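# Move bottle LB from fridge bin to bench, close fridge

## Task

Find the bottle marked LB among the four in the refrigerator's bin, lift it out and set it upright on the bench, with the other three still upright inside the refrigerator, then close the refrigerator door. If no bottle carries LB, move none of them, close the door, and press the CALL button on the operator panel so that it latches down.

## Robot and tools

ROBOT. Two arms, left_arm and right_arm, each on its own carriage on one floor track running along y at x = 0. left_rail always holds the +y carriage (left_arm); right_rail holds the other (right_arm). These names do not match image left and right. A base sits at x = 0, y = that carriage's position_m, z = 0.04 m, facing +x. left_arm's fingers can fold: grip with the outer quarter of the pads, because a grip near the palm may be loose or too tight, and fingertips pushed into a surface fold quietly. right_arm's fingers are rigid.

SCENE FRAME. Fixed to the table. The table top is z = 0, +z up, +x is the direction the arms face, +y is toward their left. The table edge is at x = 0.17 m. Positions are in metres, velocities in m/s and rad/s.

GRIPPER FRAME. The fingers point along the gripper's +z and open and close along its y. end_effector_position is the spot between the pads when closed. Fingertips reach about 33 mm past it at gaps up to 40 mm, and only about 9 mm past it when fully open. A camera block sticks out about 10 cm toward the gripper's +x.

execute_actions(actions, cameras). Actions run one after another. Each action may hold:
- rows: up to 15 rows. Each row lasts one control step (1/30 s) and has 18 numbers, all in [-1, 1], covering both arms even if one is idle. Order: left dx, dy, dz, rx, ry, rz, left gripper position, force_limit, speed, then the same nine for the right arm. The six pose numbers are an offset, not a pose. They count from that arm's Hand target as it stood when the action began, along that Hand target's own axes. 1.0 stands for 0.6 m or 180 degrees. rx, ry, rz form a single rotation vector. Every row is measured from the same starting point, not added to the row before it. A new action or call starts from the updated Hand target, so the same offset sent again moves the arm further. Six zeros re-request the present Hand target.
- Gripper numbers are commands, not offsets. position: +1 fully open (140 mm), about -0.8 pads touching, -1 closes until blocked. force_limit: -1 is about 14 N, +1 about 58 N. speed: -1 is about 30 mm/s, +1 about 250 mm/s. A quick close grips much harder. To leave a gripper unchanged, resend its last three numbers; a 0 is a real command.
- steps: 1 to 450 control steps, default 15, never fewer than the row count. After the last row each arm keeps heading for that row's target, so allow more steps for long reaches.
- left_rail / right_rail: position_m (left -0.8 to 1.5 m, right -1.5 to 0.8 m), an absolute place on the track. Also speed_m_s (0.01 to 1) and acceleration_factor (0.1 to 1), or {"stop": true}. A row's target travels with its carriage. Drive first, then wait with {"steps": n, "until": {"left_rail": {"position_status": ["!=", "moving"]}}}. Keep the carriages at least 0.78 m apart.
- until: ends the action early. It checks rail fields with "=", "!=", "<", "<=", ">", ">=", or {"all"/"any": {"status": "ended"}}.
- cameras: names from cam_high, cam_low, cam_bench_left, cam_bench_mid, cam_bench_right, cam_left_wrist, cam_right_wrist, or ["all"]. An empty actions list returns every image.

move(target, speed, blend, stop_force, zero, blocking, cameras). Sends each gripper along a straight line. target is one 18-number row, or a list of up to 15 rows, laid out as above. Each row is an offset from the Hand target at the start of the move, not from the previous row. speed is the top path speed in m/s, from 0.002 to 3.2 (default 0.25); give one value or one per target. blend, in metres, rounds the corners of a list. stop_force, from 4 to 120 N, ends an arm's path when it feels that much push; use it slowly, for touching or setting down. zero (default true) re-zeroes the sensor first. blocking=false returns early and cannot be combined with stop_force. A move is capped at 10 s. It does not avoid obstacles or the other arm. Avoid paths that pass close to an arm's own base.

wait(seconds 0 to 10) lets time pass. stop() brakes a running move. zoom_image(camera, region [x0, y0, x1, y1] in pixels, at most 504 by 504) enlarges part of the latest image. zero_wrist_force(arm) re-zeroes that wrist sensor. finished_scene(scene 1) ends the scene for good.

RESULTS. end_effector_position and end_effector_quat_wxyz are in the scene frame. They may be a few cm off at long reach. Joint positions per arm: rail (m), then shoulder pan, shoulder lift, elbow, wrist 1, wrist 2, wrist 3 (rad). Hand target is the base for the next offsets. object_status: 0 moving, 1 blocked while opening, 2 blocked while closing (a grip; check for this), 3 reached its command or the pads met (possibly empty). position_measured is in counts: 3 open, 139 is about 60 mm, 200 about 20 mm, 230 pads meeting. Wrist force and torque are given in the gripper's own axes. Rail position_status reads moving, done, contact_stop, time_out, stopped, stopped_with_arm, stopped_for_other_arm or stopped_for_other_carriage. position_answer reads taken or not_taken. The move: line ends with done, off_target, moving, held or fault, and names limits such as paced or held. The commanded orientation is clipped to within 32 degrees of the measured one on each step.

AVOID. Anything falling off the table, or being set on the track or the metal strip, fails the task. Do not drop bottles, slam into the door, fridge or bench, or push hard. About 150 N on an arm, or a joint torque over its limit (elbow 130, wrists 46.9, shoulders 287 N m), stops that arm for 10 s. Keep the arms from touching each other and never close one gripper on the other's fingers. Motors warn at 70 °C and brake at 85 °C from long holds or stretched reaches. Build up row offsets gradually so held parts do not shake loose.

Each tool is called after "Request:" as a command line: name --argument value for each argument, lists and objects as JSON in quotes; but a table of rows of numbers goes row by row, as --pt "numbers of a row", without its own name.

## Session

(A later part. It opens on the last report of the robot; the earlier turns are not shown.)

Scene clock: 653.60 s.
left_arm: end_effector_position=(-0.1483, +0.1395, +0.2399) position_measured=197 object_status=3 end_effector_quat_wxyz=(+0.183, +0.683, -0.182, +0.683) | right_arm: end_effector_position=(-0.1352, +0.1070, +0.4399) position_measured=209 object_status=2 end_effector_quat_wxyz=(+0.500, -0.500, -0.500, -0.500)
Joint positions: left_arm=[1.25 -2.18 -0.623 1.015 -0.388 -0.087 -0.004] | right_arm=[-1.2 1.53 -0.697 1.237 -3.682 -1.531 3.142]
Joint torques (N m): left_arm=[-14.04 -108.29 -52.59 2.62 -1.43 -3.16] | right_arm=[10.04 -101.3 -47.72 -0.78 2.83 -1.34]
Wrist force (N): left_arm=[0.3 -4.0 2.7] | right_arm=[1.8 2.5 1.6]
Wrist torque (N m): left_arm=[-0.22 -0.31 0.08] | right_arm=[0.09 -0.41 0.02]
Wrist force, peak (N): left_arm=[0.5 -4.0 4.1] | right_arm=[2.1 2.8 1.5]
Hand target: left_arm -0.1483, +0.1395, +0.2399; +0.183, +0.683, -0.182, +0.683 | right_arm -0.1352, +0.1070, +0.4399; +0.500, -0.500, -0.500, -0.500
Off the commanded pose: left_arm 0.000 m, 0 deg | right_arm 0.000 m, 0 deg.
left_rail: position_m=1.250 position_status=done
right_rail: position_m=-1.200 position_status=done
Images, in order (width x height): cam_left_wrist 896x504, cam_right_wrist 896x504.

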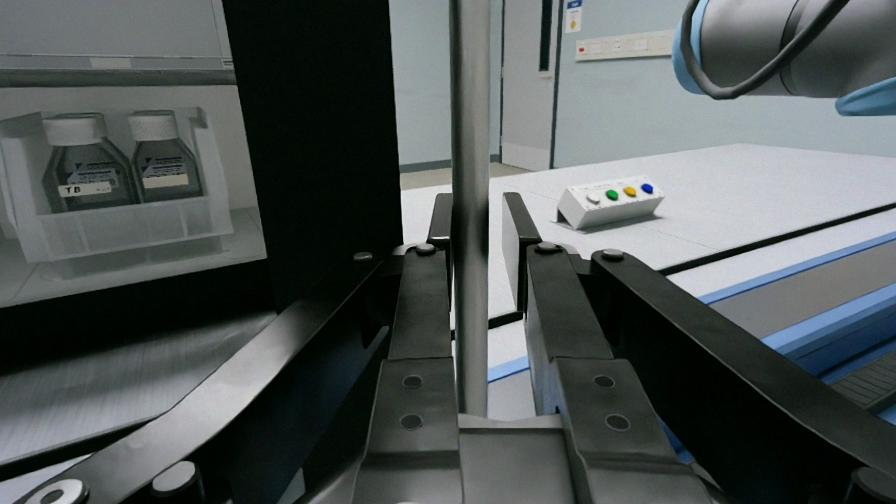

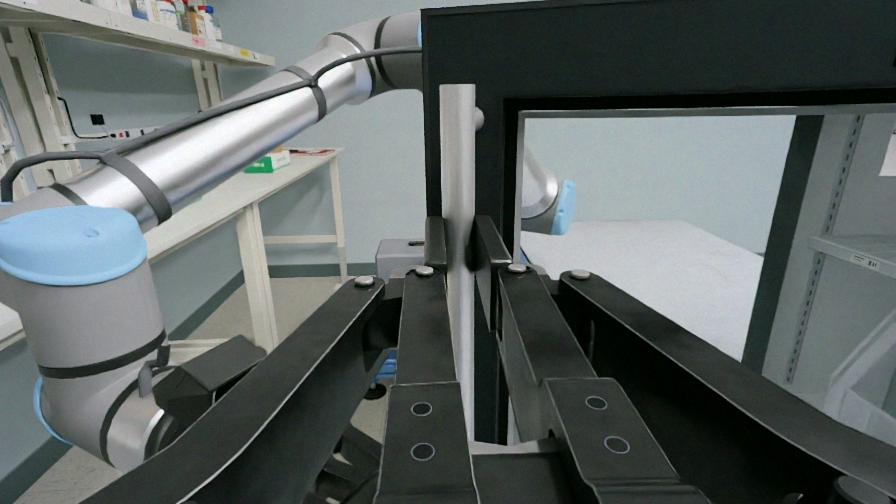

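Request:
move --pt "0 0 -0.2667 0 0 0 -0.54 -1 -0.5 0 0 0 0 0 0 -1 -0.5 -0.8" --pt "0 0 -0.2667 0 0 0 -0.54 -1 -0.5 0 -0.0072 -0.1237 0 0 0 -1 -0.5 -0.8" --pt "0 0 -0.2667 0 0 0 -0.54 -1 -0.5 0 0.0075 -0.247 0 0 0 -1 -0.5 -0.8" --pt "0 0 -0.2667 0 0 0 -0.54 -1 -0.5 0 0.043 -0.3657 0 0 0 -1 -0.5 -0.8" --pt "0 0 -0.2667 0 0 0 -0.54 -1 -0.5 0 0.0687 -0.4223 0 0 0 -1 -0.5 -0.8" --speed '[0.12, 0.08, 0.1, 0.1, 0.08]' --blend '[0, 0.01, 0.01, 0.01, 0]' --cameras '["cam_right_wrist", "cam_left_wrist", "cam_bench_mid"]'

Scene clock: 697.07 s.
left_arm: end_effector_position=(-0.2870, +0.2193, +0.2399) position_measured=197 object_status=3 end_effector_quat_wxyz=(+0.183, +0.683, -0.182, +0.683) | right_arm: end_effector_position=(-0.1319, -0.0468, +0.4401) position_measured=209 object_status=2 end_effector_quat_wxyz=(+0.501, -0.499, -0.501, -0.499)
Joint positions: left_arm=[1.25 -2.334 -0.625 1.019 -0.393 -0.241 -0.001] | right_arm=[-1.2 1.516 -0.903 1.635 -3.874 -1.511 3.142]
Joint torques (N m): left_arm=[-19.91 -107.07 -53.25 3.82 -2.51 -3.06] | right_arm=[-77.68 -85.67 -43.72 -0.66 -25.87 0.24]
Wrist force (N): left_arm=[0.7 -1.9 2.7] | right_arm=[-3.8 -70.6 -7.1]
Wrist torque (N m): left_arm=[-0.30 -0.32 -0.14] | right_arm=[1.83 -0.54 0.02]
Wrist force, peak (N): left_arm=[1.0 -4.0 5.6] | right_arm=[1.4 -131.0 -16.0]
Hand target: left_arm -0.2870, +0.2193, +0.2399; +0.183, +0.683, -0.182, +0.683 | right_arm -0.1319, -0.0468, +0.4401; +0.501, -0.499, -0.501, -0.499 (not the last commanded pose)
Tool commands: left_gripper/position=-0.54 left_gripper/force_limit=-1.0 left_gripper/speed=-0.5 right_gripper/position=-1.0 right_gripper/force_limit=-0.498039 right_gripper/speed=-0.796078
Off the commanded pose: left_arm 0.000 m, 0 deg | right_arm 0.107 m, 0 deg.
TORQUE FAULT: the external load on joint 6 (wrist 2) of the right arm reached its load limit, and that arm stopped for 10 seconds. A torque fault puts only its own arm into a fault stop. That arm's remaining commands of this call were not run. That arm's target is now where it stood when the stop ended, not its last command. That arm keeps its grip as last carried out and accepts commands again: back off and push less far. That arm stops again whenever a joint's load reaches its limit.
left_rail: position_m=1.250 position_status=done
right_rail: position_m=-1.200 position_status=done
move: fault (right_arm); path passed 3 of 5 targets
Images, in order (width x height): cam_bench_mid 896x504, cam_left_wrist 896x504, cam_right_wrist 896x504.

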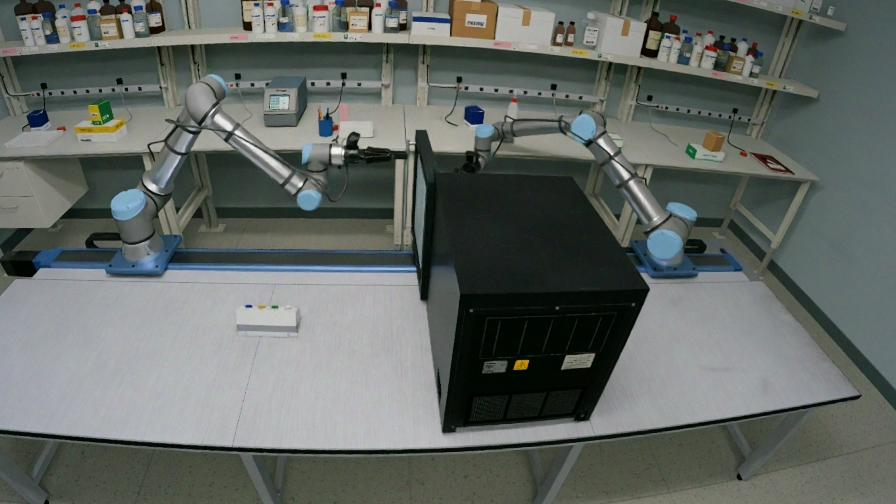

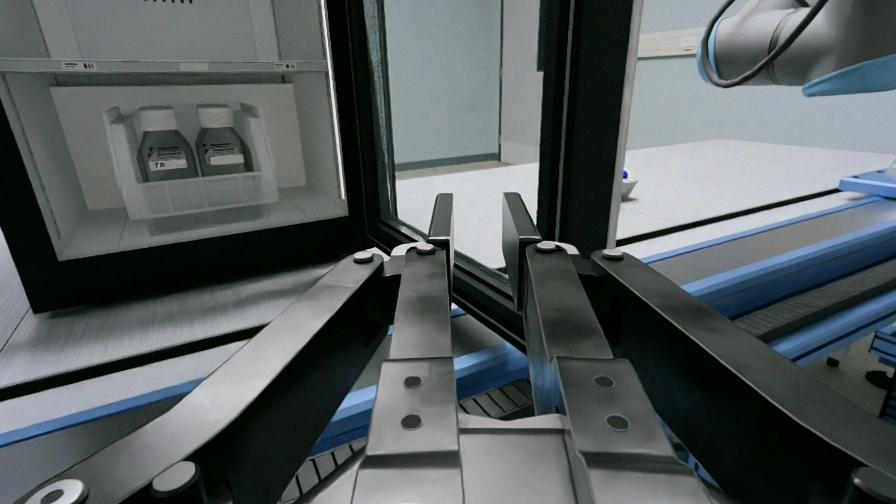

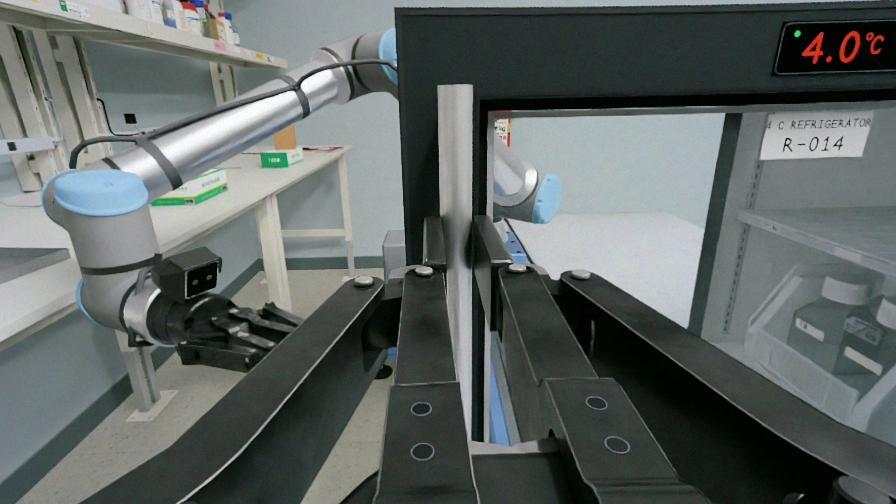

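Request:
move --target '[0, 0, 0, 0, 0, 0, -0.54, -1, -0.5, 0, -0.004, 0, 0, 0, 0, -1, -0.5, -0.8]' --speed 0.02

Scene clock: 712.00 s.
left_arm: end_effector_position=(-0.2870, +0.2193, +0.2399) position_measured=197 object_status=3 end_effector_quat_wxyz=(+0.183, +0.683, -0.182, +0.683) | right_arm: end_effector_position=(-0.1339, -0.0468, +0.4400) position_measured=209 object_status=2 end_effector_quat_wxyz=(+0.501, -0.499, -0.501, -0.499)
Joint positions: left_arm=[1.25 -2.334 -0.625 1.019 -0.393 -0.241 -0.001] | right_arm=[-1.2 1.519 -0.903 1.635 -3.874 -1.515 3.142]
Joint torques (N m): left_arm=[-16.76 -106.89 -51.99 3.86 -2.06 -2.56] | right_arm=[-29.11 -87.39 -50.69 -2.82 -14.09 -0.36]
Wrist force (N): left_arm=[0.8 -1.5 2.5] | right_arm=[-7.2 -32.2 -1.2]
Wrist torque (N m): left_arm=[-0.21 -0.35 -0.15] | right_arm=[0.84 -0.62 -0.01]
Wrist force, peak (N): left_arm=[1.3 -1.7 3.0] | right_arm=[-5.5 -72.8 -7.3]
Hand target: left_arm -0.2870, +0.2193, +0.2399; +0.183, +0.683, -0.182, +0.683 | right_arm -0.1343, -0.0469, +0.4401; +0.501, -0.499, -0.501, -0.499
Off the commanded pose: left_arm 0.000 m, 0 deg | right_arm 0.000 m, 0 deg.
left_rail: position_m=1.250 position_status=done
right_rail: position_m=-1.200 position_status=done
move: done

Request:
move --target '[0, 0, 0, 0, 0, 0, -0.54, -1, -0.5, 0, -0.0033, 0, 0, 0, 0, -1, -0.5, -0.8]' --speed 0.02 --cameras '["cam_right_wrist", "cam_left_wrist", "cam_high"]'

Request:
zoom_image --camera "cam_left_wrist" --region '[90, 80, 320, 240]'

Request:
zoom_image --camera "cam_right_wrist" --region '[740, 240, 896, 440]'

Scene clock: 716.40 s.
left_arm: end_effector_position=(-0.2870, +0.2193, +0.2399) position_measured=197 object_status=3 end_effector_quat_wxyz=(+0.183, +0.683, -0.182, +0.683) | right_arm: end_effector_position=(-0.1360, -0.0468, +0.4401) position_measured=209 object_status=2 end_effector_quat_wxyz=(+0.501, -0.499, -0.501, -0.499)
Joint positions: left_arm=[1.25 -2.334 -0.625 1.019 -0.393 -0.241 -0.001] | right_arm=[-1.2 1.522 -0.903 1.634 -3.873 -1.517 3.142]
Joint torques (N m): left_arm=[-14.71 -103.84 -51.75 3.59 -2.42 -3.09] | right_arm=[30.07 -98.47 -53.51 -6.33 3.29 -1.39]
Wrist force (N): left_arm=[1.0 -1.6 2.9] | right_arm=[-12.6 16.0 6.3]
Wrist torque (N m): left_arm=[-0.22 -0.39 -0.15] | right_arm=[-0.25 -0.84 0.07]
Wrist force, peak (N): left_arm=[1.0 -1.6 3.1] | right_arm=[-7.4 -30.7 -0.8]
Hand target: left_arm -0.2870, +0.2193, +0.2399; +0.183, +0.683, -0.182, +0.683 | right_arm -0.1363, -0.0469, +0.4401; +0.501, -0.499, -0.501, -0.499
Off the commanded pose: left_arm 0.000 m, 0 deg | right_arm 0.000 m, 0 deg.
left_rail: position_m=1.250 position_status=done
right_rail: position_m=-1.200 position_status=done
move: done
Images, in order (width x height): cam_high 896x504, cam_left_wrist 896x504, cam_right_wrist 896x504.

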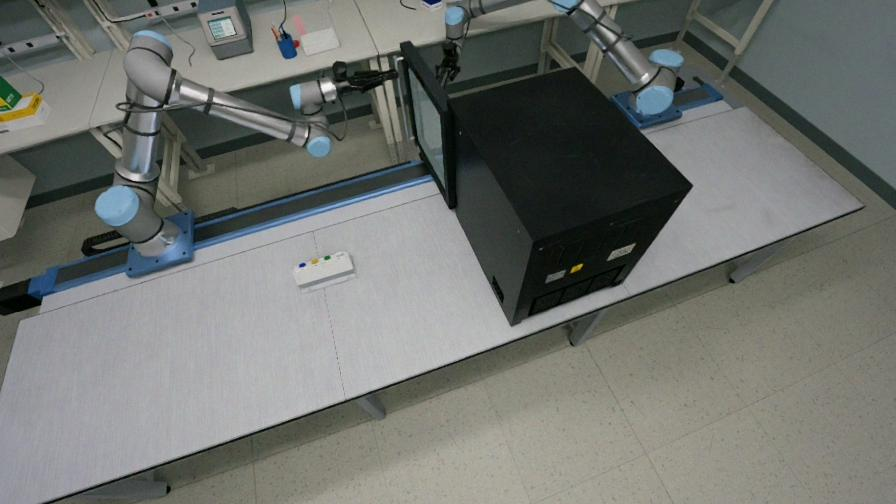

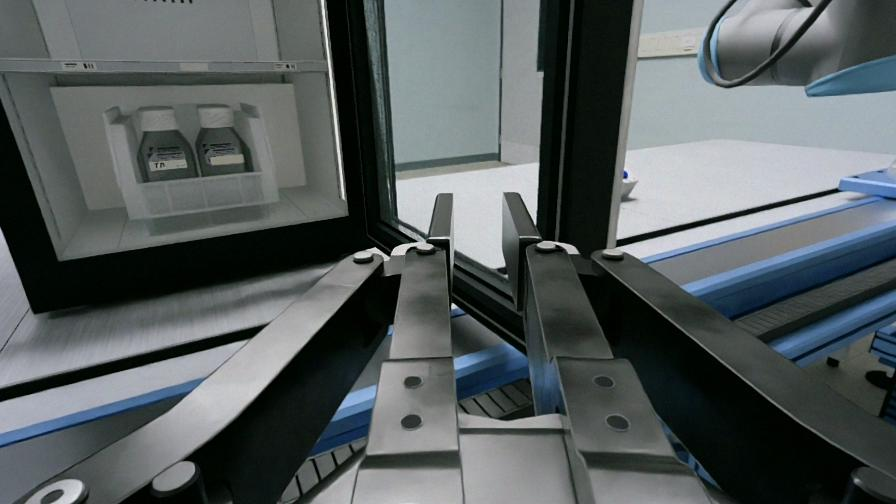

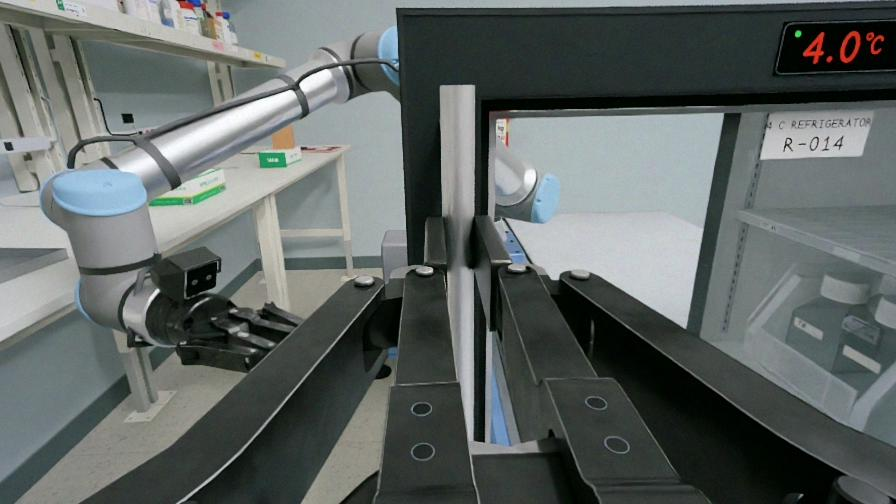

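Scaled by 2.191 from the camera's 896x504 image, which has a finer 1280x720 frame.

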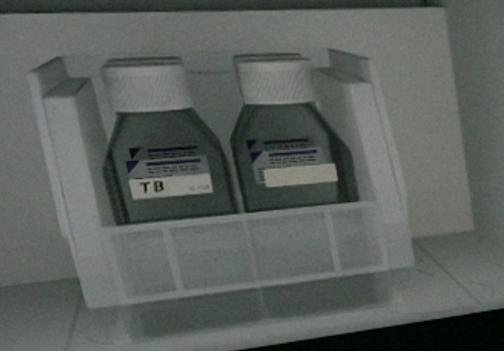

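Scaled by 2.520 from the camera's 896x504 image, which has a finer 1280x720 frame.

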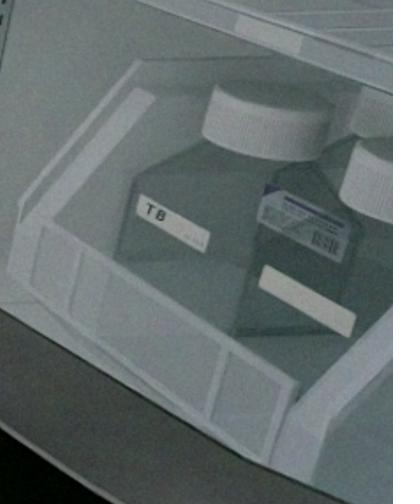

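Request:
move --target '[0.0333, -0.4807, 0.5635, 0.1667, 0, 0, -0.54, -1, -0.5, 0, 0.0011, 0, 0, 0, 0, -1, -0.5, -0.8]' --speed 0.3 --cameras '["cam_left_wrist"]'

Request:
zoom_image --camera "cam_left_wrist" --region '[300, 80, 600, 300]'

Scene clock: 757.20 s.
left_arm: end_effector_position=(+0.1497, +0.3007, +0.2600) position_measured=197 object_status=3 end_effector_quat_wxyz=(+0.000, +0.707, +0.001, +0.707) | right_arm: end_effector_position=(-0.1357, -0.0469, +0.4401) position_measured=209 object_status=2 end_effector_quat_wxyz=(+0.501, -0.499, -0.501, -0.499)
Joint positions: left_arm=[1.25 -1.95 -0.758 1.234 -0.475 -0.381 -0.001] | right_arm=[-1.2 1.521 -0.903 1.634 -3.873 -1.516 3.142]
Joint torques (N m): left_arm=[20.87 -96.34 -50.31 3.87 -2.74 1.52] | right_arm=[-2.83 -127.06 -32.48 -11.68 4.85 -2.36]
Wrist force (N): left_arm=[1.1 -1.6 3.0] | right_arm=[-10.7 7.2 5.3]
Wrist torque (N m): left_arm=[-0.24 -0.42 -0.22] | right_arm=[0.02 -0.71 0.09]
Wrist force, peak (N): left_arm=[0.9 -1.8 5.5] | right_arm=[-13.0 24.8 7.9]
Hand target: left_arm +0.1499, +0.3007, +0.2599; -0.001, +0.707, +0.001, +0.707 | right_arm -0.1357, -0.0469, +0.4401; +0.501, -0.499, -0.501, -0.499
Off the commanded pose: left_arm 0.000 m, 0 deg | right_arm 0.000 m, 0 deg.
left_rail: position_m=1.250 position_status=done
right_rail: position_m=-1.200 position_status=done
move: done
Images, in order (width x height): cam_left_wrist 896x504.

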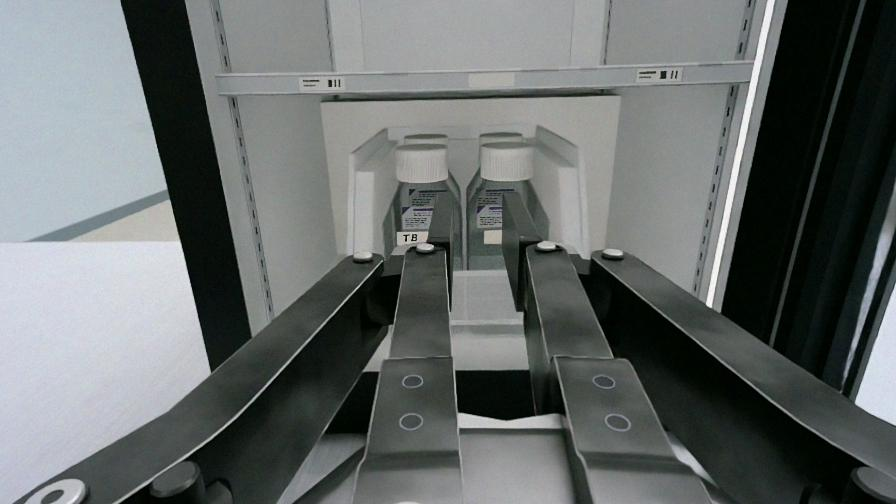

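Scaled by 1.680 from the camera's 896x504 image, which has a finer 1280x720 frame.

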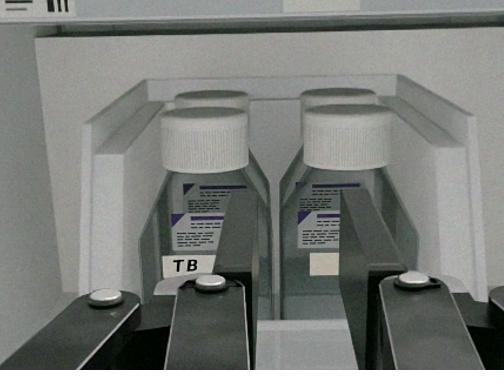

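Request:
move --target '[-0.005, 0.015, 0.0783, 0, -0.1667, 0, -0.54, -1, -0.5, 0, 0, 0, 0, 0, 0, -1, -0.5, -0.8]' --speed 0.25 --cameras '["cam_left_wrist"]'

Request:
zoom_image --camera "cam_left_wrist" --region '[320, 20, 640, 210]'

Scene clock: 777.73 s.
left_arm: end_effector_position=(+0.1969, +0.2918, +0.2569) position_measured=197 object_status=3 end_effector_quat_wxyz=(+0.000, +0.866, +0.001, +0.500) | right_arm: end_effector_position=(-0.1357, -0.0469, +0.4401) position_measured=209 object_status=2 end_effector_quat_wxyz=(+0.501, -0.499, -0.501, -0.499)
Joint positions: left_arm=[1.25 -1.855 -1.002 1.469 -1.584 -0.59 1.04] | right_arm=[-1.2 1.521 -0.903 1.634 -3.873 -1.516 3.142]
Joint torques (N m): left_arm=[20.15 -117.7 -40.8 -6.17 -0.27 2.33] | right_arm=[-3.68 -124.18 -35.14 -10.91 1.35 -1.85]
Wrist force (N): left_arm=[0.9 -0.9 1.9] | right_arm=[-10.5 6.7 5.2]
Wrist torque (N m): left_arm=[-0.15 -0.38 -0.26] | right_arm=[0.01 -0.76 0.09]
Wrist force, peak (N): left_arm=[0.7 -2.0 3.1] | right_arm=[-10.8 7.4 4.9]
Hand target: left_arm +0.1969, +0.2918, +0.2569; +0.000, +0.866, +0.001, +0.500 | right_arm -0.1357, -0.0469, +0.4401; +0.501, -0.499, -0.501, -0.499
Off the commanded pose: left_arm 0.000 m, 0 deg | right_arm 0.000 m, 0 deg.
left_rail: position_m=1.250 position_status=done
right_rail: position_m=-1.200 position_status=done
move: done
Images, in order (width x height): cam_left_wrist 896x504.

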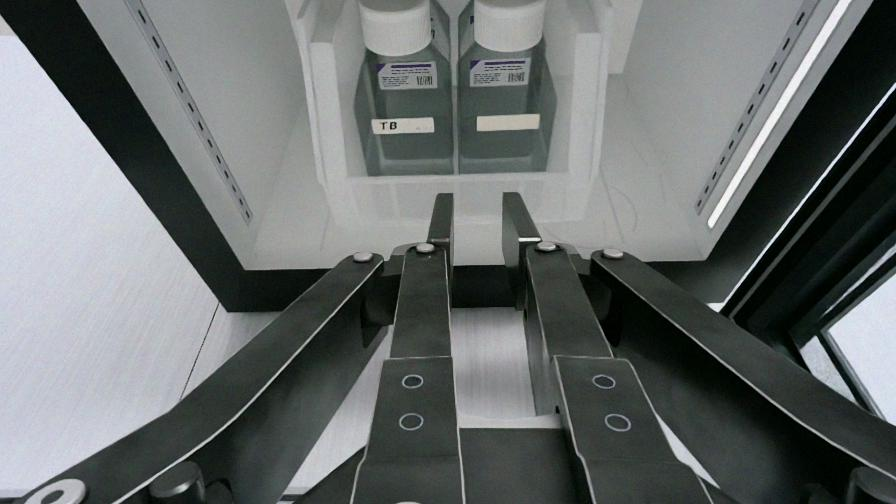

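Scaled by 1.575 from the camera's 896x504 image, which has a finer 1280x720 frame.

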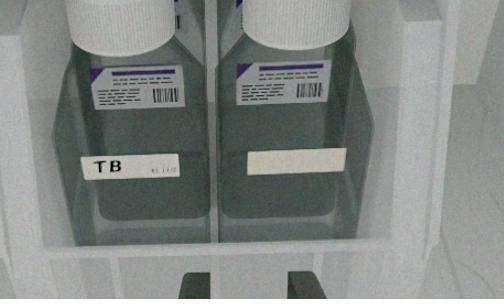

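Request:
move --target '[0.1118, 0, 0.0486, 0, 0.1, 0, 1, -1, 0, 0, 0, 0, 0, 0, 0, -1, -0.5, -0.8]' --speed 0.25 --cameras '["cam_left_wrist"]'

Request:
zoom_image --camera "cam_left_wrist" --region '[330, 100, 620, 300]'

Scene clock: 784.90 s.
left_arm: end_effector_position=(+0.2557, +0.2919, +0.3005) position_measured=3 object_status=3 end_effector_quat_wxyz=(+0.000, +0.777, +0.001, +0.629) | right_arm: end_effector_position=(-0.1357, -0.0469, +0.4401) position_measured=209 object_status=2 end_effector_quat_wxyz=(+0.501, -0.499, -0.501, -0.499)
Joint positions: left_arm=[1.25 -1.834 -0.947 1.407 -1.143 -0.336 0.655] | right_arm=[-1.2 1.521 -0.903 1.634 -3.873 -1.516 3.142]
Joint torques (N m): left_arm=[20 -90.54 -53.69 0.45 3.95 -2.72] | right_arm=[-2.76 -123.43 -38.89 -10.82 1.93 -1.5]
Wrist force (N): left_arm=[1.3 -1.4 2.3] | right_arm=[-10.8 6.8 4.9]
Wrist torque (N m): left_arm=[-0.22 -0.40 0.09] | right_arm=[0.02 -0.69 0.09]
Wrist force, peak (N): left_arm=[1.1 -1.1 2.9] | right_arm=[-10.9 7.1 5.0]
Hand target: left_arm +0.2557, +0.2919, +0.3005; +0.000, +0.777, +0.001, +0.629 | right_arm -0.1357, -0.0469, +0.4401; +0.501, -0.499, -0.501, -0.499
Off the commanded pose: left_arm 0.000 m, 0 deg | right_arm 0.000 m, 0 deg.
left_rail: position_m=1.250 position_status=done
right_rail: position_m=-1.200 position_status=done
move: done
Images, in order (width x height): cam_left_wrist 896x504.

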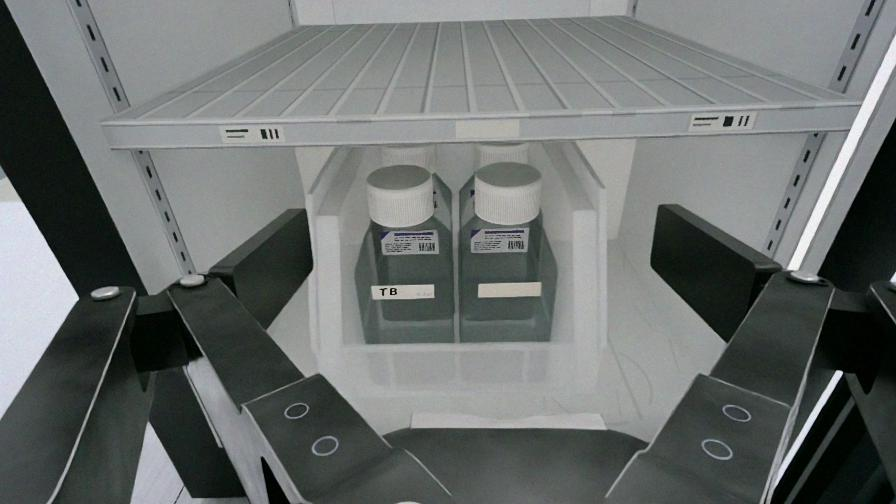

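Scaled by 1.738 from the camera's 896x504 image, which has a finer 1280x720 frame.

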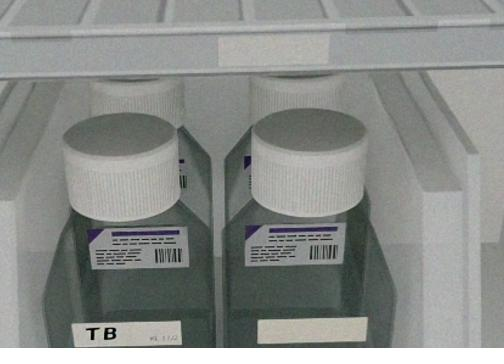

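Request:
move --target '[-0.106, -0.7135, -0.4983, 0, 0.0667, 0, 0.0, -1, 0, 0, 0, 0, 0, 0, 0, -1, -0.5, -0.8]' --speed 0.4

Request:
execute_actions --actions '[{"left_rail": {"position_m": 0.8}, "steps": 120, "until": {"left_rail": {"position_status": ["!=", "moving"]}}}]' --cameras '["cam_left_wrist", "cam_right_wrist", "cam_high"]'

Scene clock: 873.77 s.
left_arm: end_effector_position=(-0.0506, +0.7194, +0.3003) position_measured=129 object_status=3 end_effector_quat_wxyz=(-0.001, +0.707, +0.001, +0.707) | right_arm: end_effector_position=(-0.1357, -0.0469, +0.4401) position_measured=209 object_status=2 end_effector_quat_wxyz=(+0.501, -0.499, -0.501, -0.499)
Joint positions: left_arm=[1.25 -2.473 -1.226 1.947 -0.721 -0.904 0] | right_arm=[-1.2 1.521 -0.903 1.634 -3.873 -1.516 3.142]
Joint torques (N m): left_arm=[-21.89 -83.95 -28.98 -0.41 -2.57 -3.12] | right_arm=[-4.37 -124.35 -43.2 -10.09 1.33 -1.06]
Wrist force (N): left_arm=[1.2 -2.0 2.3] | right_arm=[-10.6 7.0 5.2]
Wrist torque (N m): left_arm=[-0.33 -0.40 0.09] | right_arm=[0.07 -0.74 0.09]
Wrist force, peak (N): left_arm=[1.7 0.2 4.0] | right_arm=[-11.0 6.9 5.0]
Hand target: left_arm -0.0507, +0.7195, +0.3003; -0.001, +0.707, +0.001, +0.707 | right_arm -0.1357, -0.0469, +0.4401; +0.501, -0.499, -0.501, -0.499
Off the commanded pose: left_arm 0.000 m, 0 deg | right_arm 0.000 m, 0 deg.
left_rail: position_m=1.250 position_status=done
right_rail: position_m=-1.200 position_status=done
move: done

Scene clock: 875.43 s.
left_arm: end_effector_position=(-0.0507, +0.2695, +0.3003) position_measured=129 object_status=3 end_effector_quat_wxyz=(-0.001, +0.707, +0.001, +0.707) | right_arm: end_effector_position=(-0.1357, -0.0469, +0.4401) position_measured=209 object_status=2 end_effector_quat_wxyz=(+0.501, -0.499, -0.501, -0.499)
Joint positions: left_arm=[0.8 -2.473 -1.226 1.947 -0.721 -0.904 0] | right_arm=[-1.2 1.521 -0.903 1.634 -3.873 -1.516 3.142]
Joint torques (N m): left_arm=[-10.89 -68.17 -40.49 2.78 -1.34 -3] | right_arm=[-4.06 -124.3 -41.96 -9.82 1.52 -0.79]
Wrist force (N): left_arm=[0.9 -1.6 3.0] | right_arm=[-10.6 6.7 5.2]
Wrist torque (N m): left_arm=[-0.25 -0.32 0.10] | right_arm=[0.00 -0.75 0.09]
Wrist force, peak (N): left_arm=[1.4 -3.4 2.9] | right_arm=[-11.0 6.7 5.0]
Hand target: left_arm -0.0507, +0.2695, +0.3003; -0.001, +0.707, +0.001, +0.707 | right_arm -0.1357, -0.0469, +0.4401; +0.501, -0.499, -0.501, -0.499
Tool commands: left_gripper/position=+0.0 left_gripper/force_limit=-1.0 left_gripper/speed=+0.0 right_gripper/position=-1.0 right_gripper/force_limit=-0.5 right_gripper/speed=-0.8
Off the commanded pose: left_arm 0.000 m, 0 deg | right_arm 0.000 m, 0 deg.
left_rail: position_m=0.800 position_status=done
right_rail: position_m=-1.200 position_status=done
Images, in order (width x height): cam_high 896x504, cam_left_wrist 896x504, cam_right_wrist 896x504.

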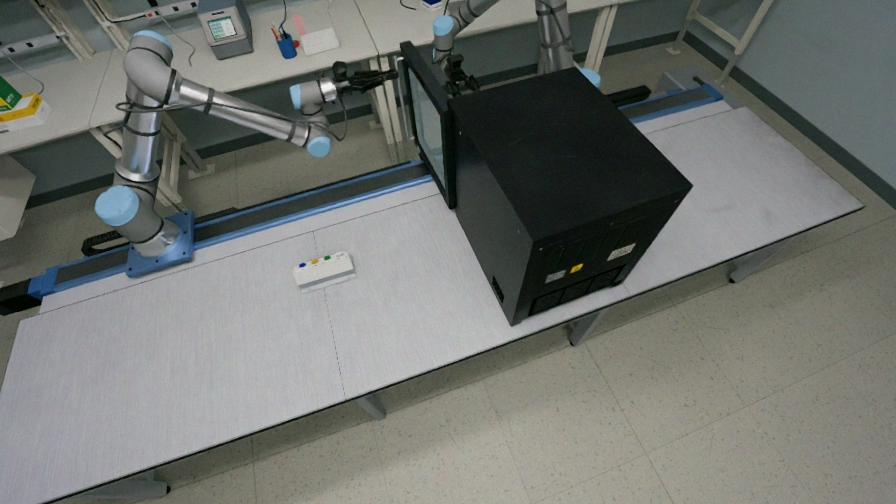

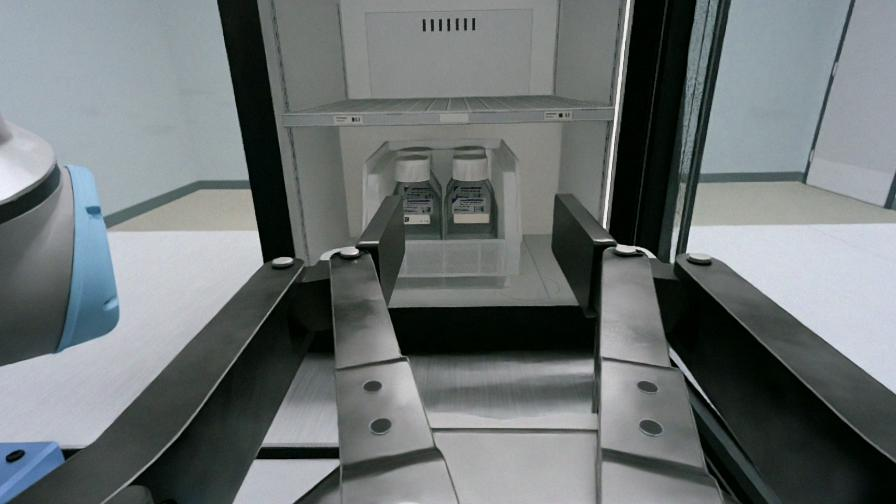

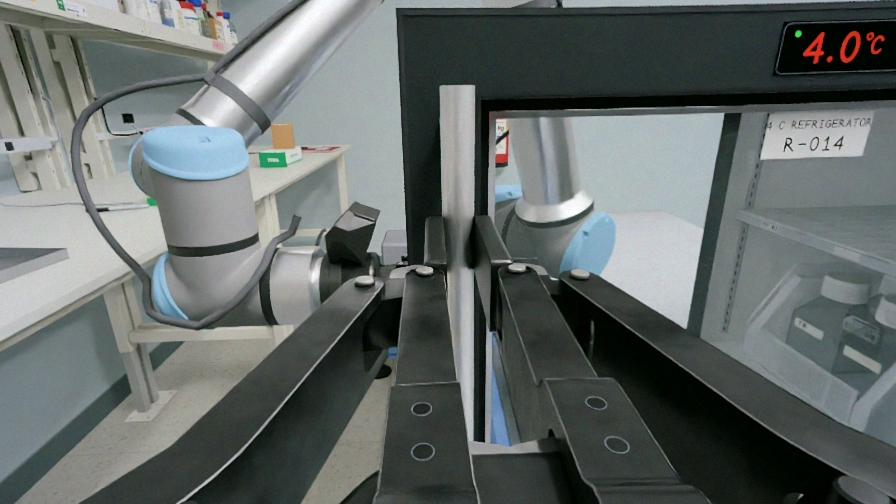

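Request:
move --target '[-0.0065, 0.0412, 0.5792, 0.055, -0.1108, -0.0097, 0.0, -1, 0, 0, 0, 0, 0, 0, 0, -1, -0.5, -0.8]' --speed 0.25 --cameras '["cam_left_wrist"]'

Request:
zoom_image --camera "cam_left_wrist" --region '[340, 80, 640, 300]'

Scene clock: 889.23 s.
left_arm: end_effector_position=(+0.2968, +0.2453, +0.2965) position_measured=129 object_status=3 end_effector_quat_wxyz=(-0.050, +0.816, +0.072, +0.572) | right_arm: end_effector_position=(-0.1357, -0.0469, +0.4401) position_measured=209 object_status=2 end_effector_quat_wxyz=(+0.501, -0.499, -0.501, -0.499)
Joint positions: left_arm=[0.8 -1.89 -1.502 2.105 -1.256 -0.597 0.564] | right_arm=[-1.2 1.521 -0.903 1.634 -3.873 -1.516 3.142]
Joint torques (N m): left_arm=[20.91 -67.62 -35.72 -4.44 3.67 3.29] | right_arm=[-4.04 -124.35 -48.92 -9.52 1.38 -0.58]
Wrist force (N): left_arm=[0.8 -1.1 1.8] | right_arm=[-10.4 6.6 4.9]
Wrist torque (N m): left_arm=[-0.21 -0.35 -0.24] | right_arm=[-0.03 -0.80 0.09]
Wrist force, peak (N): left_arm=[2.4 -1.1 4.0] | right_arm=[-11.0 7.1 5.0]
Hand target: left_arm +0.2968, +0.2453, +0.2965; -0.050, +0.816, +0.072, +0.571 | right_arm -0.1357, -0.0469, +0.4401; +0.501, -0.499, -0.501, -0.499
Off the commanded pose: left_arm 0.000 m, 0 deg | right_arm 0.000 m, 0 deg.
left_rail: position_m=0.800 position_status=done
right_rail: position_m=-1.200 position_status=done
move: done
Images, in order (width x height): cam_left_wrist 896x504.

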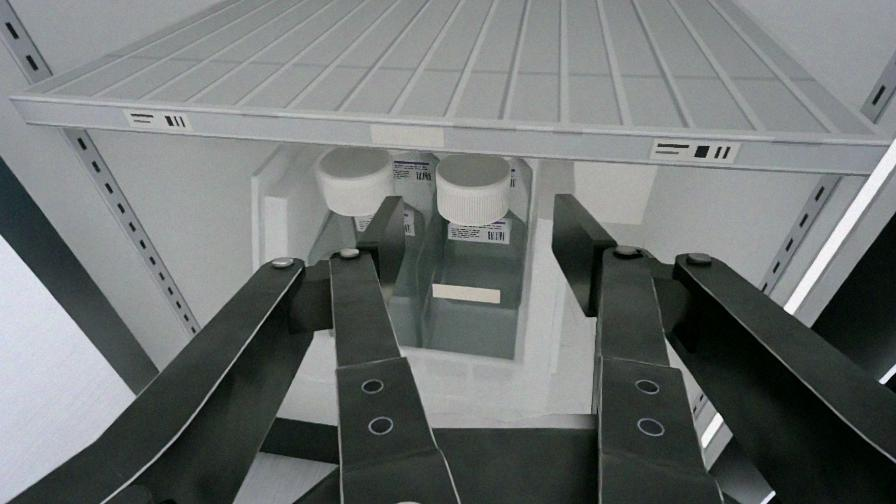

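Scaled by 1.680 from the camera's 896x504 image, which has a finer 1280x720 frame.

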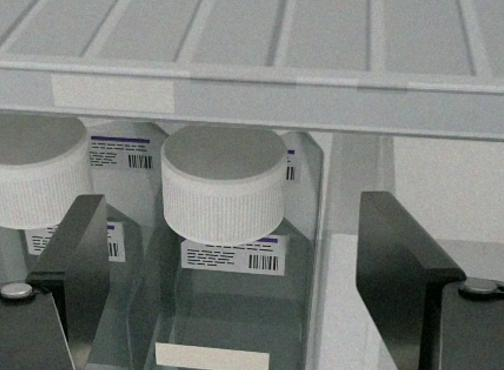

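Request:
move --target '[0, 0.002, 0.175, 0, 0, 0, 0.0, -1, 0, 0, 0, 0, 0, 0, 0, -1, -0.5, -0.8]' --speed 0.08 --stop_force 8 --cameras '["cam_left_wrist"]'

Request:
zoom_image --camera "cam_left_wrist" --region '[340, 80, 640, 300]'

Scene clock: 910.93 s.
left_arm: end_effector_position=(+0.3942, +0.2614, +0.2606) position_measured=129 object_status=3 end_effector_quat_wxyz=(-0.050, +0.816, +0.072, +0.571) | right_arm: end_effector_position=(-0.1357, -0.0469, +0.4401) position_measured=209 object_status=2 end_effector_quat_wxyz=(+0.501, -0.499, -0.501, -0.499)
Joint positions: left_arm=[0.8 -1.733 -1.485 2.196 -1.542 -0.481 0.77] | right_arm=[-1.2 1.521 -0.903 1.634 -3.873 -1.516 3.142]
Joint torques (N m): left_arm=[19.76 -29.72 -33.28 -4.97 4.56 1.55] | right_arm=[-3.71 -122.33 -50.38 -9.57 1.43 0.19]
Wrist force (N): left_arm=[0.9 -1.3 2.0] | right_arm=[-10.6 6.9 5.0]
Wrist torque (N m): left_arm=[-0.21 -0.38 -0.24] | right_arm=[0.03 -0.74 0.09]
Wrist force, peak (N): left_arm=[1.0 -1.3 2.9] | right_arm=[-10.8 7.3 5.0]
Hand target: left_arm +0.3942, +0.2614, +0.2606; -0.050, +0.816, +0.072, +0.571 | right_arm -0.1357, -0.0469, +0.4401; +0.501, -0.499, -0.501, -0.499
Off the commanded pose: left_arm 0.000 m, 0 deg | right_arm 0.000 m, 0 deg.
left_rail: position_m=0.800 position_status=done
right_rail: position_m=-1.200 position_status=done
move: done
Images, in order (width x height): cam_left_wrist 896x504.

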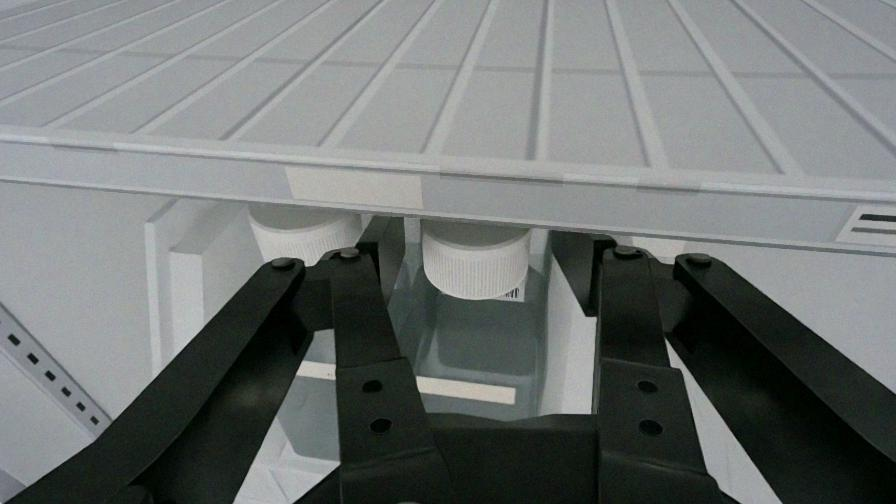

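Scaled by 1.680 from the camera's 896x504 image, which has a finer 1280x720 frame.

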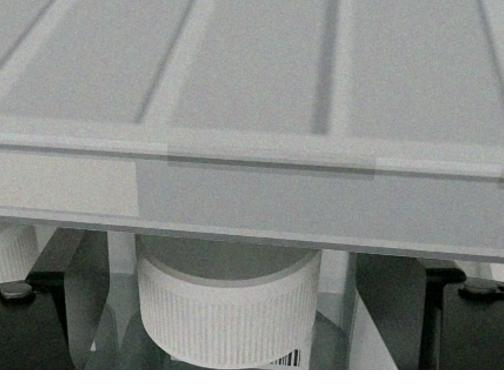

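Request:
move --target '[-0.01, -0.0015, 0.0067, 0, 0, 0, 0.0, -1, 0, 0, 0, 0, 0, 0, 0, -1, -0.5, -0.8]' --speed 0.05

Request:
execute_actions --actions '[{"rows": [[0, 0, 0, 0, 0, 0, -1, 0, -1, 0, 0, 0, 0, 0, 0, -1, -0.5, -0.8]], "steps": 75}]' --cameras '["cam_left_wrist"]'

Scene clock: 921.47 s.
left_arm: end_effector_position=(+0.3957, +0.2626, +0.2537) position_measured=129 object_status=3 end_effector_quat_wxyz=(-0.050, +0.816, +0.072, +0.571) | right_arm: end_effector_position=(-0.1357, -0.0469, +0.4401) position_measured=209 object_status=2 end_effector_quat_wxyz=(+0.501, -0.499, -0.501, -0.499)
Joint positions: left_arm=[0.8 -1.731 -1.477 2.204 -1.561 -0.48 0.774] | right_arm=[-1.2 1.521 -0.903 1.634 -3.873 -1.516 3.142]
Joint torques (N m): left_arm=[16.09 -28.67 -34.33 -5.18 4.58 3.05] | right_arm=[-0.92 -121.32 -50.76 -8.78 0.66 0.72]
Wrist force (N): left_arm=[7.3 -6.8 -0.2] | right_arm=[-10.9 6.8 4.8]
Wrist torque (N m): left_arm=[-0.20 -0.53 -0.41] | right_arm=[0.02 -0.74 0.09]
Wrist force, peak (N): left_arm=[8.3 -8.7 -0.7] | right_arm=[-11.2 7.0 4.9]
Hand target: left_arm +0.3957, +0.2626, +0.2536; -0.050, +0.816, +0.072, +0.571 | right_arm -0.1357, -0.0469, +0.4401; +0.501, -0.499, -0.501, -0.499
Off the commanded pose: left_arm 0.000 m, 0 deg | right_arm 0.000 m, 0 deg.
left_rail: position_m=0.800 position_status=done
right_rail: position_m=-1.200 position_status=done
move: done

Scene clock: 924.17 s.
left_arm: end_effector_position=(+0.3957, +0.2626, +0.2536) position_measured=161 object_status=2 end_effector_quat_wxyz=(-0.050, +0.816, +0.072, +0.571) | right_arm: end_effector_position=(-0.1357, -0.0469, +0.4401) position_measured=209 object_status=2 end_effector_quat_wxyz=(+0.501, -0.499, -0.501, -0.499)
Joint positions: left_arm=[0.8 -1.731 -1.477 2.205 -1.562 -0.48 0.774] | right_arm=[-1.2 1.521 -0.903 1.634 -3.873 -1.516 3.142]
Joint torques (N m): left_arm=[14.89 -47.42 -46.92 -1.53 0.46 1.64] | right_arm=[-3.66 -121.79 -50.52 -8.9 1.61 0.69]
Wrist force (N): left_arm=[3.7 -2.5 -0.9] | right_arm=[-11.0 6.8 5.4]
Wrist torque (N m): left_arm=[-0.30 -0.47 -0.23] | right_arm=[0.00 -0.80 0.09]
Wrist force, peak (N): left_arm=[6.6 -6.8 0.0] | right_arm=[-11.4 7.0 5.3]
Hand target: left_arm +0.3957, +0.2626, +0.2536; -0.050, +0.816, +0.072, +0.571 | right_arm -0.1357, -0.0469, +0.4401; +0.501, -0.499, -0.501, -0.499
Off the commanded pose: left_arm 0.000 m, 0 deg | right_arm 0.000 m, 0 deg.
left_rail: position_m=0.800 position_status=done
right_rail: position_m=-1.200 position_status=done
Images, in order (width x height): cam_left_wrist 896x504.

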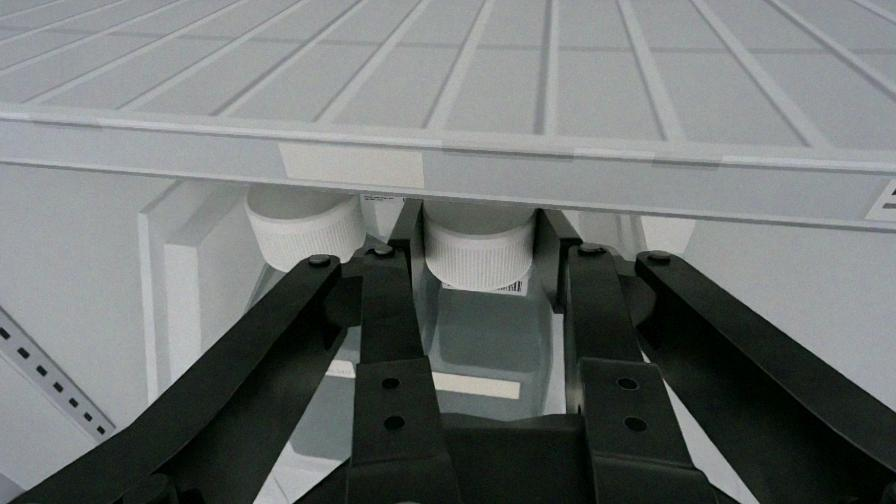

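Request:
move --target '[0.0219, 0, -0.008, 0, 0, 0, -1, 0, -1, 0, 0, 0, 0, 0, 0, -1, -0.5, -0.8]' --speed 0.04 --cameras '["cam_left_wrist"]'

Scene clock: 966.90 s.
left_arm: end_effector_position=(+0.3957, +0.2626, +0.2675) position_measured=161 object_status=2 end_effector_quat_wxyz=(-0.050, +0.816, +0.072, +0.571) | right_arm: end_effector_position=(-0.1357, -0.0469, +0.4401) position_measured=209 object_status=2 end_effector_quat_wxyz=(+0.501, -0.499, -0.501, -0.499)
Joint positions: left_arm=[0.8 -1.731 -1.495 2.193 -1.532 -0.48 0.774] | right_arm=[-1.2 1.521 -0.903 1.634 -3.873 -1.516 3.142]
Joint torques (N m): left_arm=[7.02 -64.06 -50.41 0.46 0.97 -3.04] | right_arm=[0.79 -123.87 -51.26 -8.7 1.43 1.46]
Wrist force (N): left_arm=[-2.1 -1.8 3.0] | right_arm=[-10.6 6.6 5.1]
Wrist torque (N m): left_arm=[-0.34 -0.61 -0.24] | right_arm=[0.04 -0.72 0.09]
Wrist force, peak (N): left_arm=[4.0 -3.0 -0.7] | right_arm=[-11.4 7.1 5.1]
Hand target: left_arm +0.3957, +0.2626, +0.2676; -0.050, +0.816, +0.072, +0.571 | right_arm -0.1357, -0.0469, +0.4401; +0.501, -0.499, -0.501, -0.499
Off the commanded pose: left_arm 0.000 m, 0 deg | right_arm 0.000 m, 0 deg.
left_rail: position_m=0.800 position_status=done
right_rail: position_m=-1.200 position_status=done
move: done
Images, in order (width x height): cam_left_wrist 896x504.

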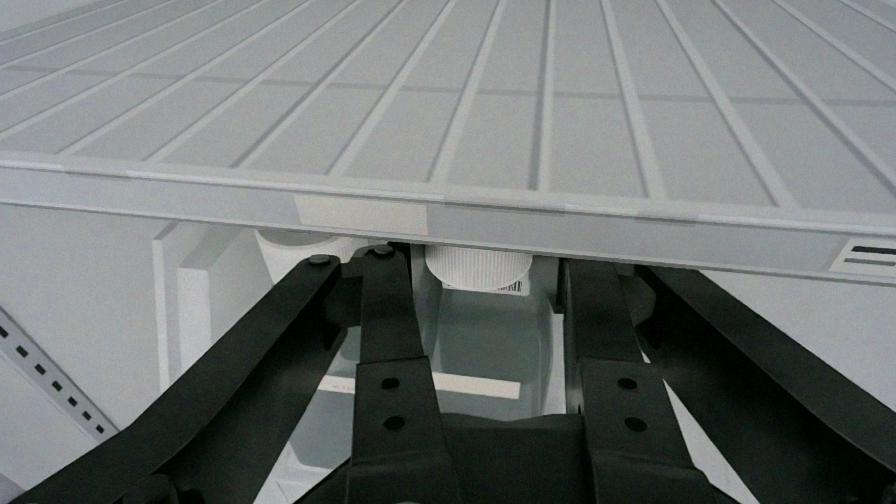

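Request:
move --pt "-0.018 -0.0078 -0.0403 -0.004 0.0657 -0.0109 -1 0 -1 0 0 0 0 0 0 -1 -0.5 -0.8" --pt "-0.0322 -0.0139 -0.0723 -0.0079 0.1313 -0.0218 -1 0 -1 0 0 0 0 0 0 -1 -0.5 -0.8" --pt "-0.0423 -0.0177 -0.0911 -0.0109 0.1805 -0.0299 -1 0 -1 0 0 0 0 0 0 -1 -0.5 -0.8" --pt "-0.0612 -0.0273 -0.1425 -0.0109 0.1805 -0.0299 -1 0 -1 0 0 0 0 0 0 -1 -0.5 -0.8" --speed 0.09 --blend '[0.004, 0.004, 0.004, 0]' --cameras '["cam_left_wrist"]'

Scene clock: 981.73 s.
left_arm: end_effector_position=(+0.3015, +0.2624, +0.2623) position_measured=161 object_status=2 end_effector_quat_wxyz=(-0.028, +0.620, +0.083, +0.780) | right_arm: end_effector_position=(-0.1357, -0.0469, +0.4401) position_measured=209 object_status=2 end_effector_quat_wxyz=(+0.501, -0.499, -0.501, -0.499)
Joint positions: left_arm=[0.8 -1.912 -1.085 2.036 -0.524 -0.552 -0.467] | right_arm=[-1.2 1.521 -0.903 1.634 -3.873 -1.516 3.142]
Joint torques (N m): left_arm=[-23.75 -89.86 -19.94 1.39 -5.14 1.97] | right_arm=[-1.51 -123.9 -50.64 -8.17 1.97 1.16]
Wrist force (N): left_arm=[-2.4 -0.8 6.9] | right_arm=[-10.5 6.3 5.1]
Wrist torque (N m): left_arm=[-0.39 -0.20 -0.35] | right_arm=[0.05 -0.78 0.09]
Wrist force, peak (N): left_arm=[-2.4 -0.8 6.9] | right_arm=[-10.7 6.9 5.5]
Hand target: left_arm +0.3014, +0.2625, +0.2623; -0.028, +0.620, +0.083, +0.780 | right_arm -0.1357, -0.0469, +0.4401; +0.501, -0.499, -0.501, -0.499
Off the commanded pose: left_arm 0.000 m, 0 deg | right_arm 0.000 m, 0 deg.
left_rail: position_m=0.800 position_status=done
right_rail: position_m=-1.200 position_status=done
move: done
Images, in order (width x height): cam_left_wrist 896x504.

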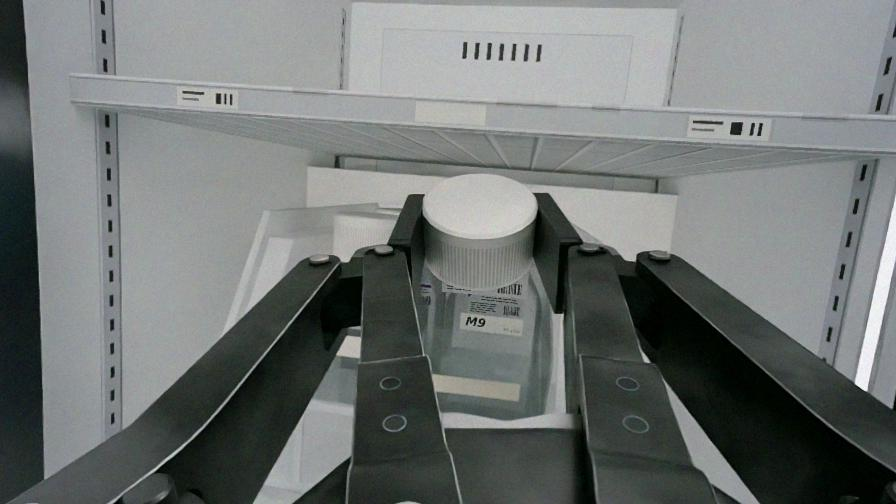

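Request:
zoom_image --camera "cam_left_wrist" --region '[380, 240, 600, 420]'

Scaled by 2.291 from the camera's 896x504 image, which has a finer 1280x720 frame.

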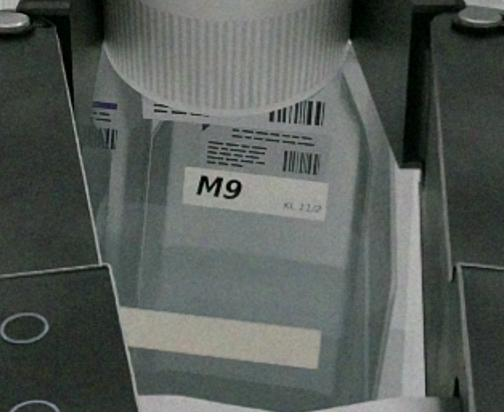

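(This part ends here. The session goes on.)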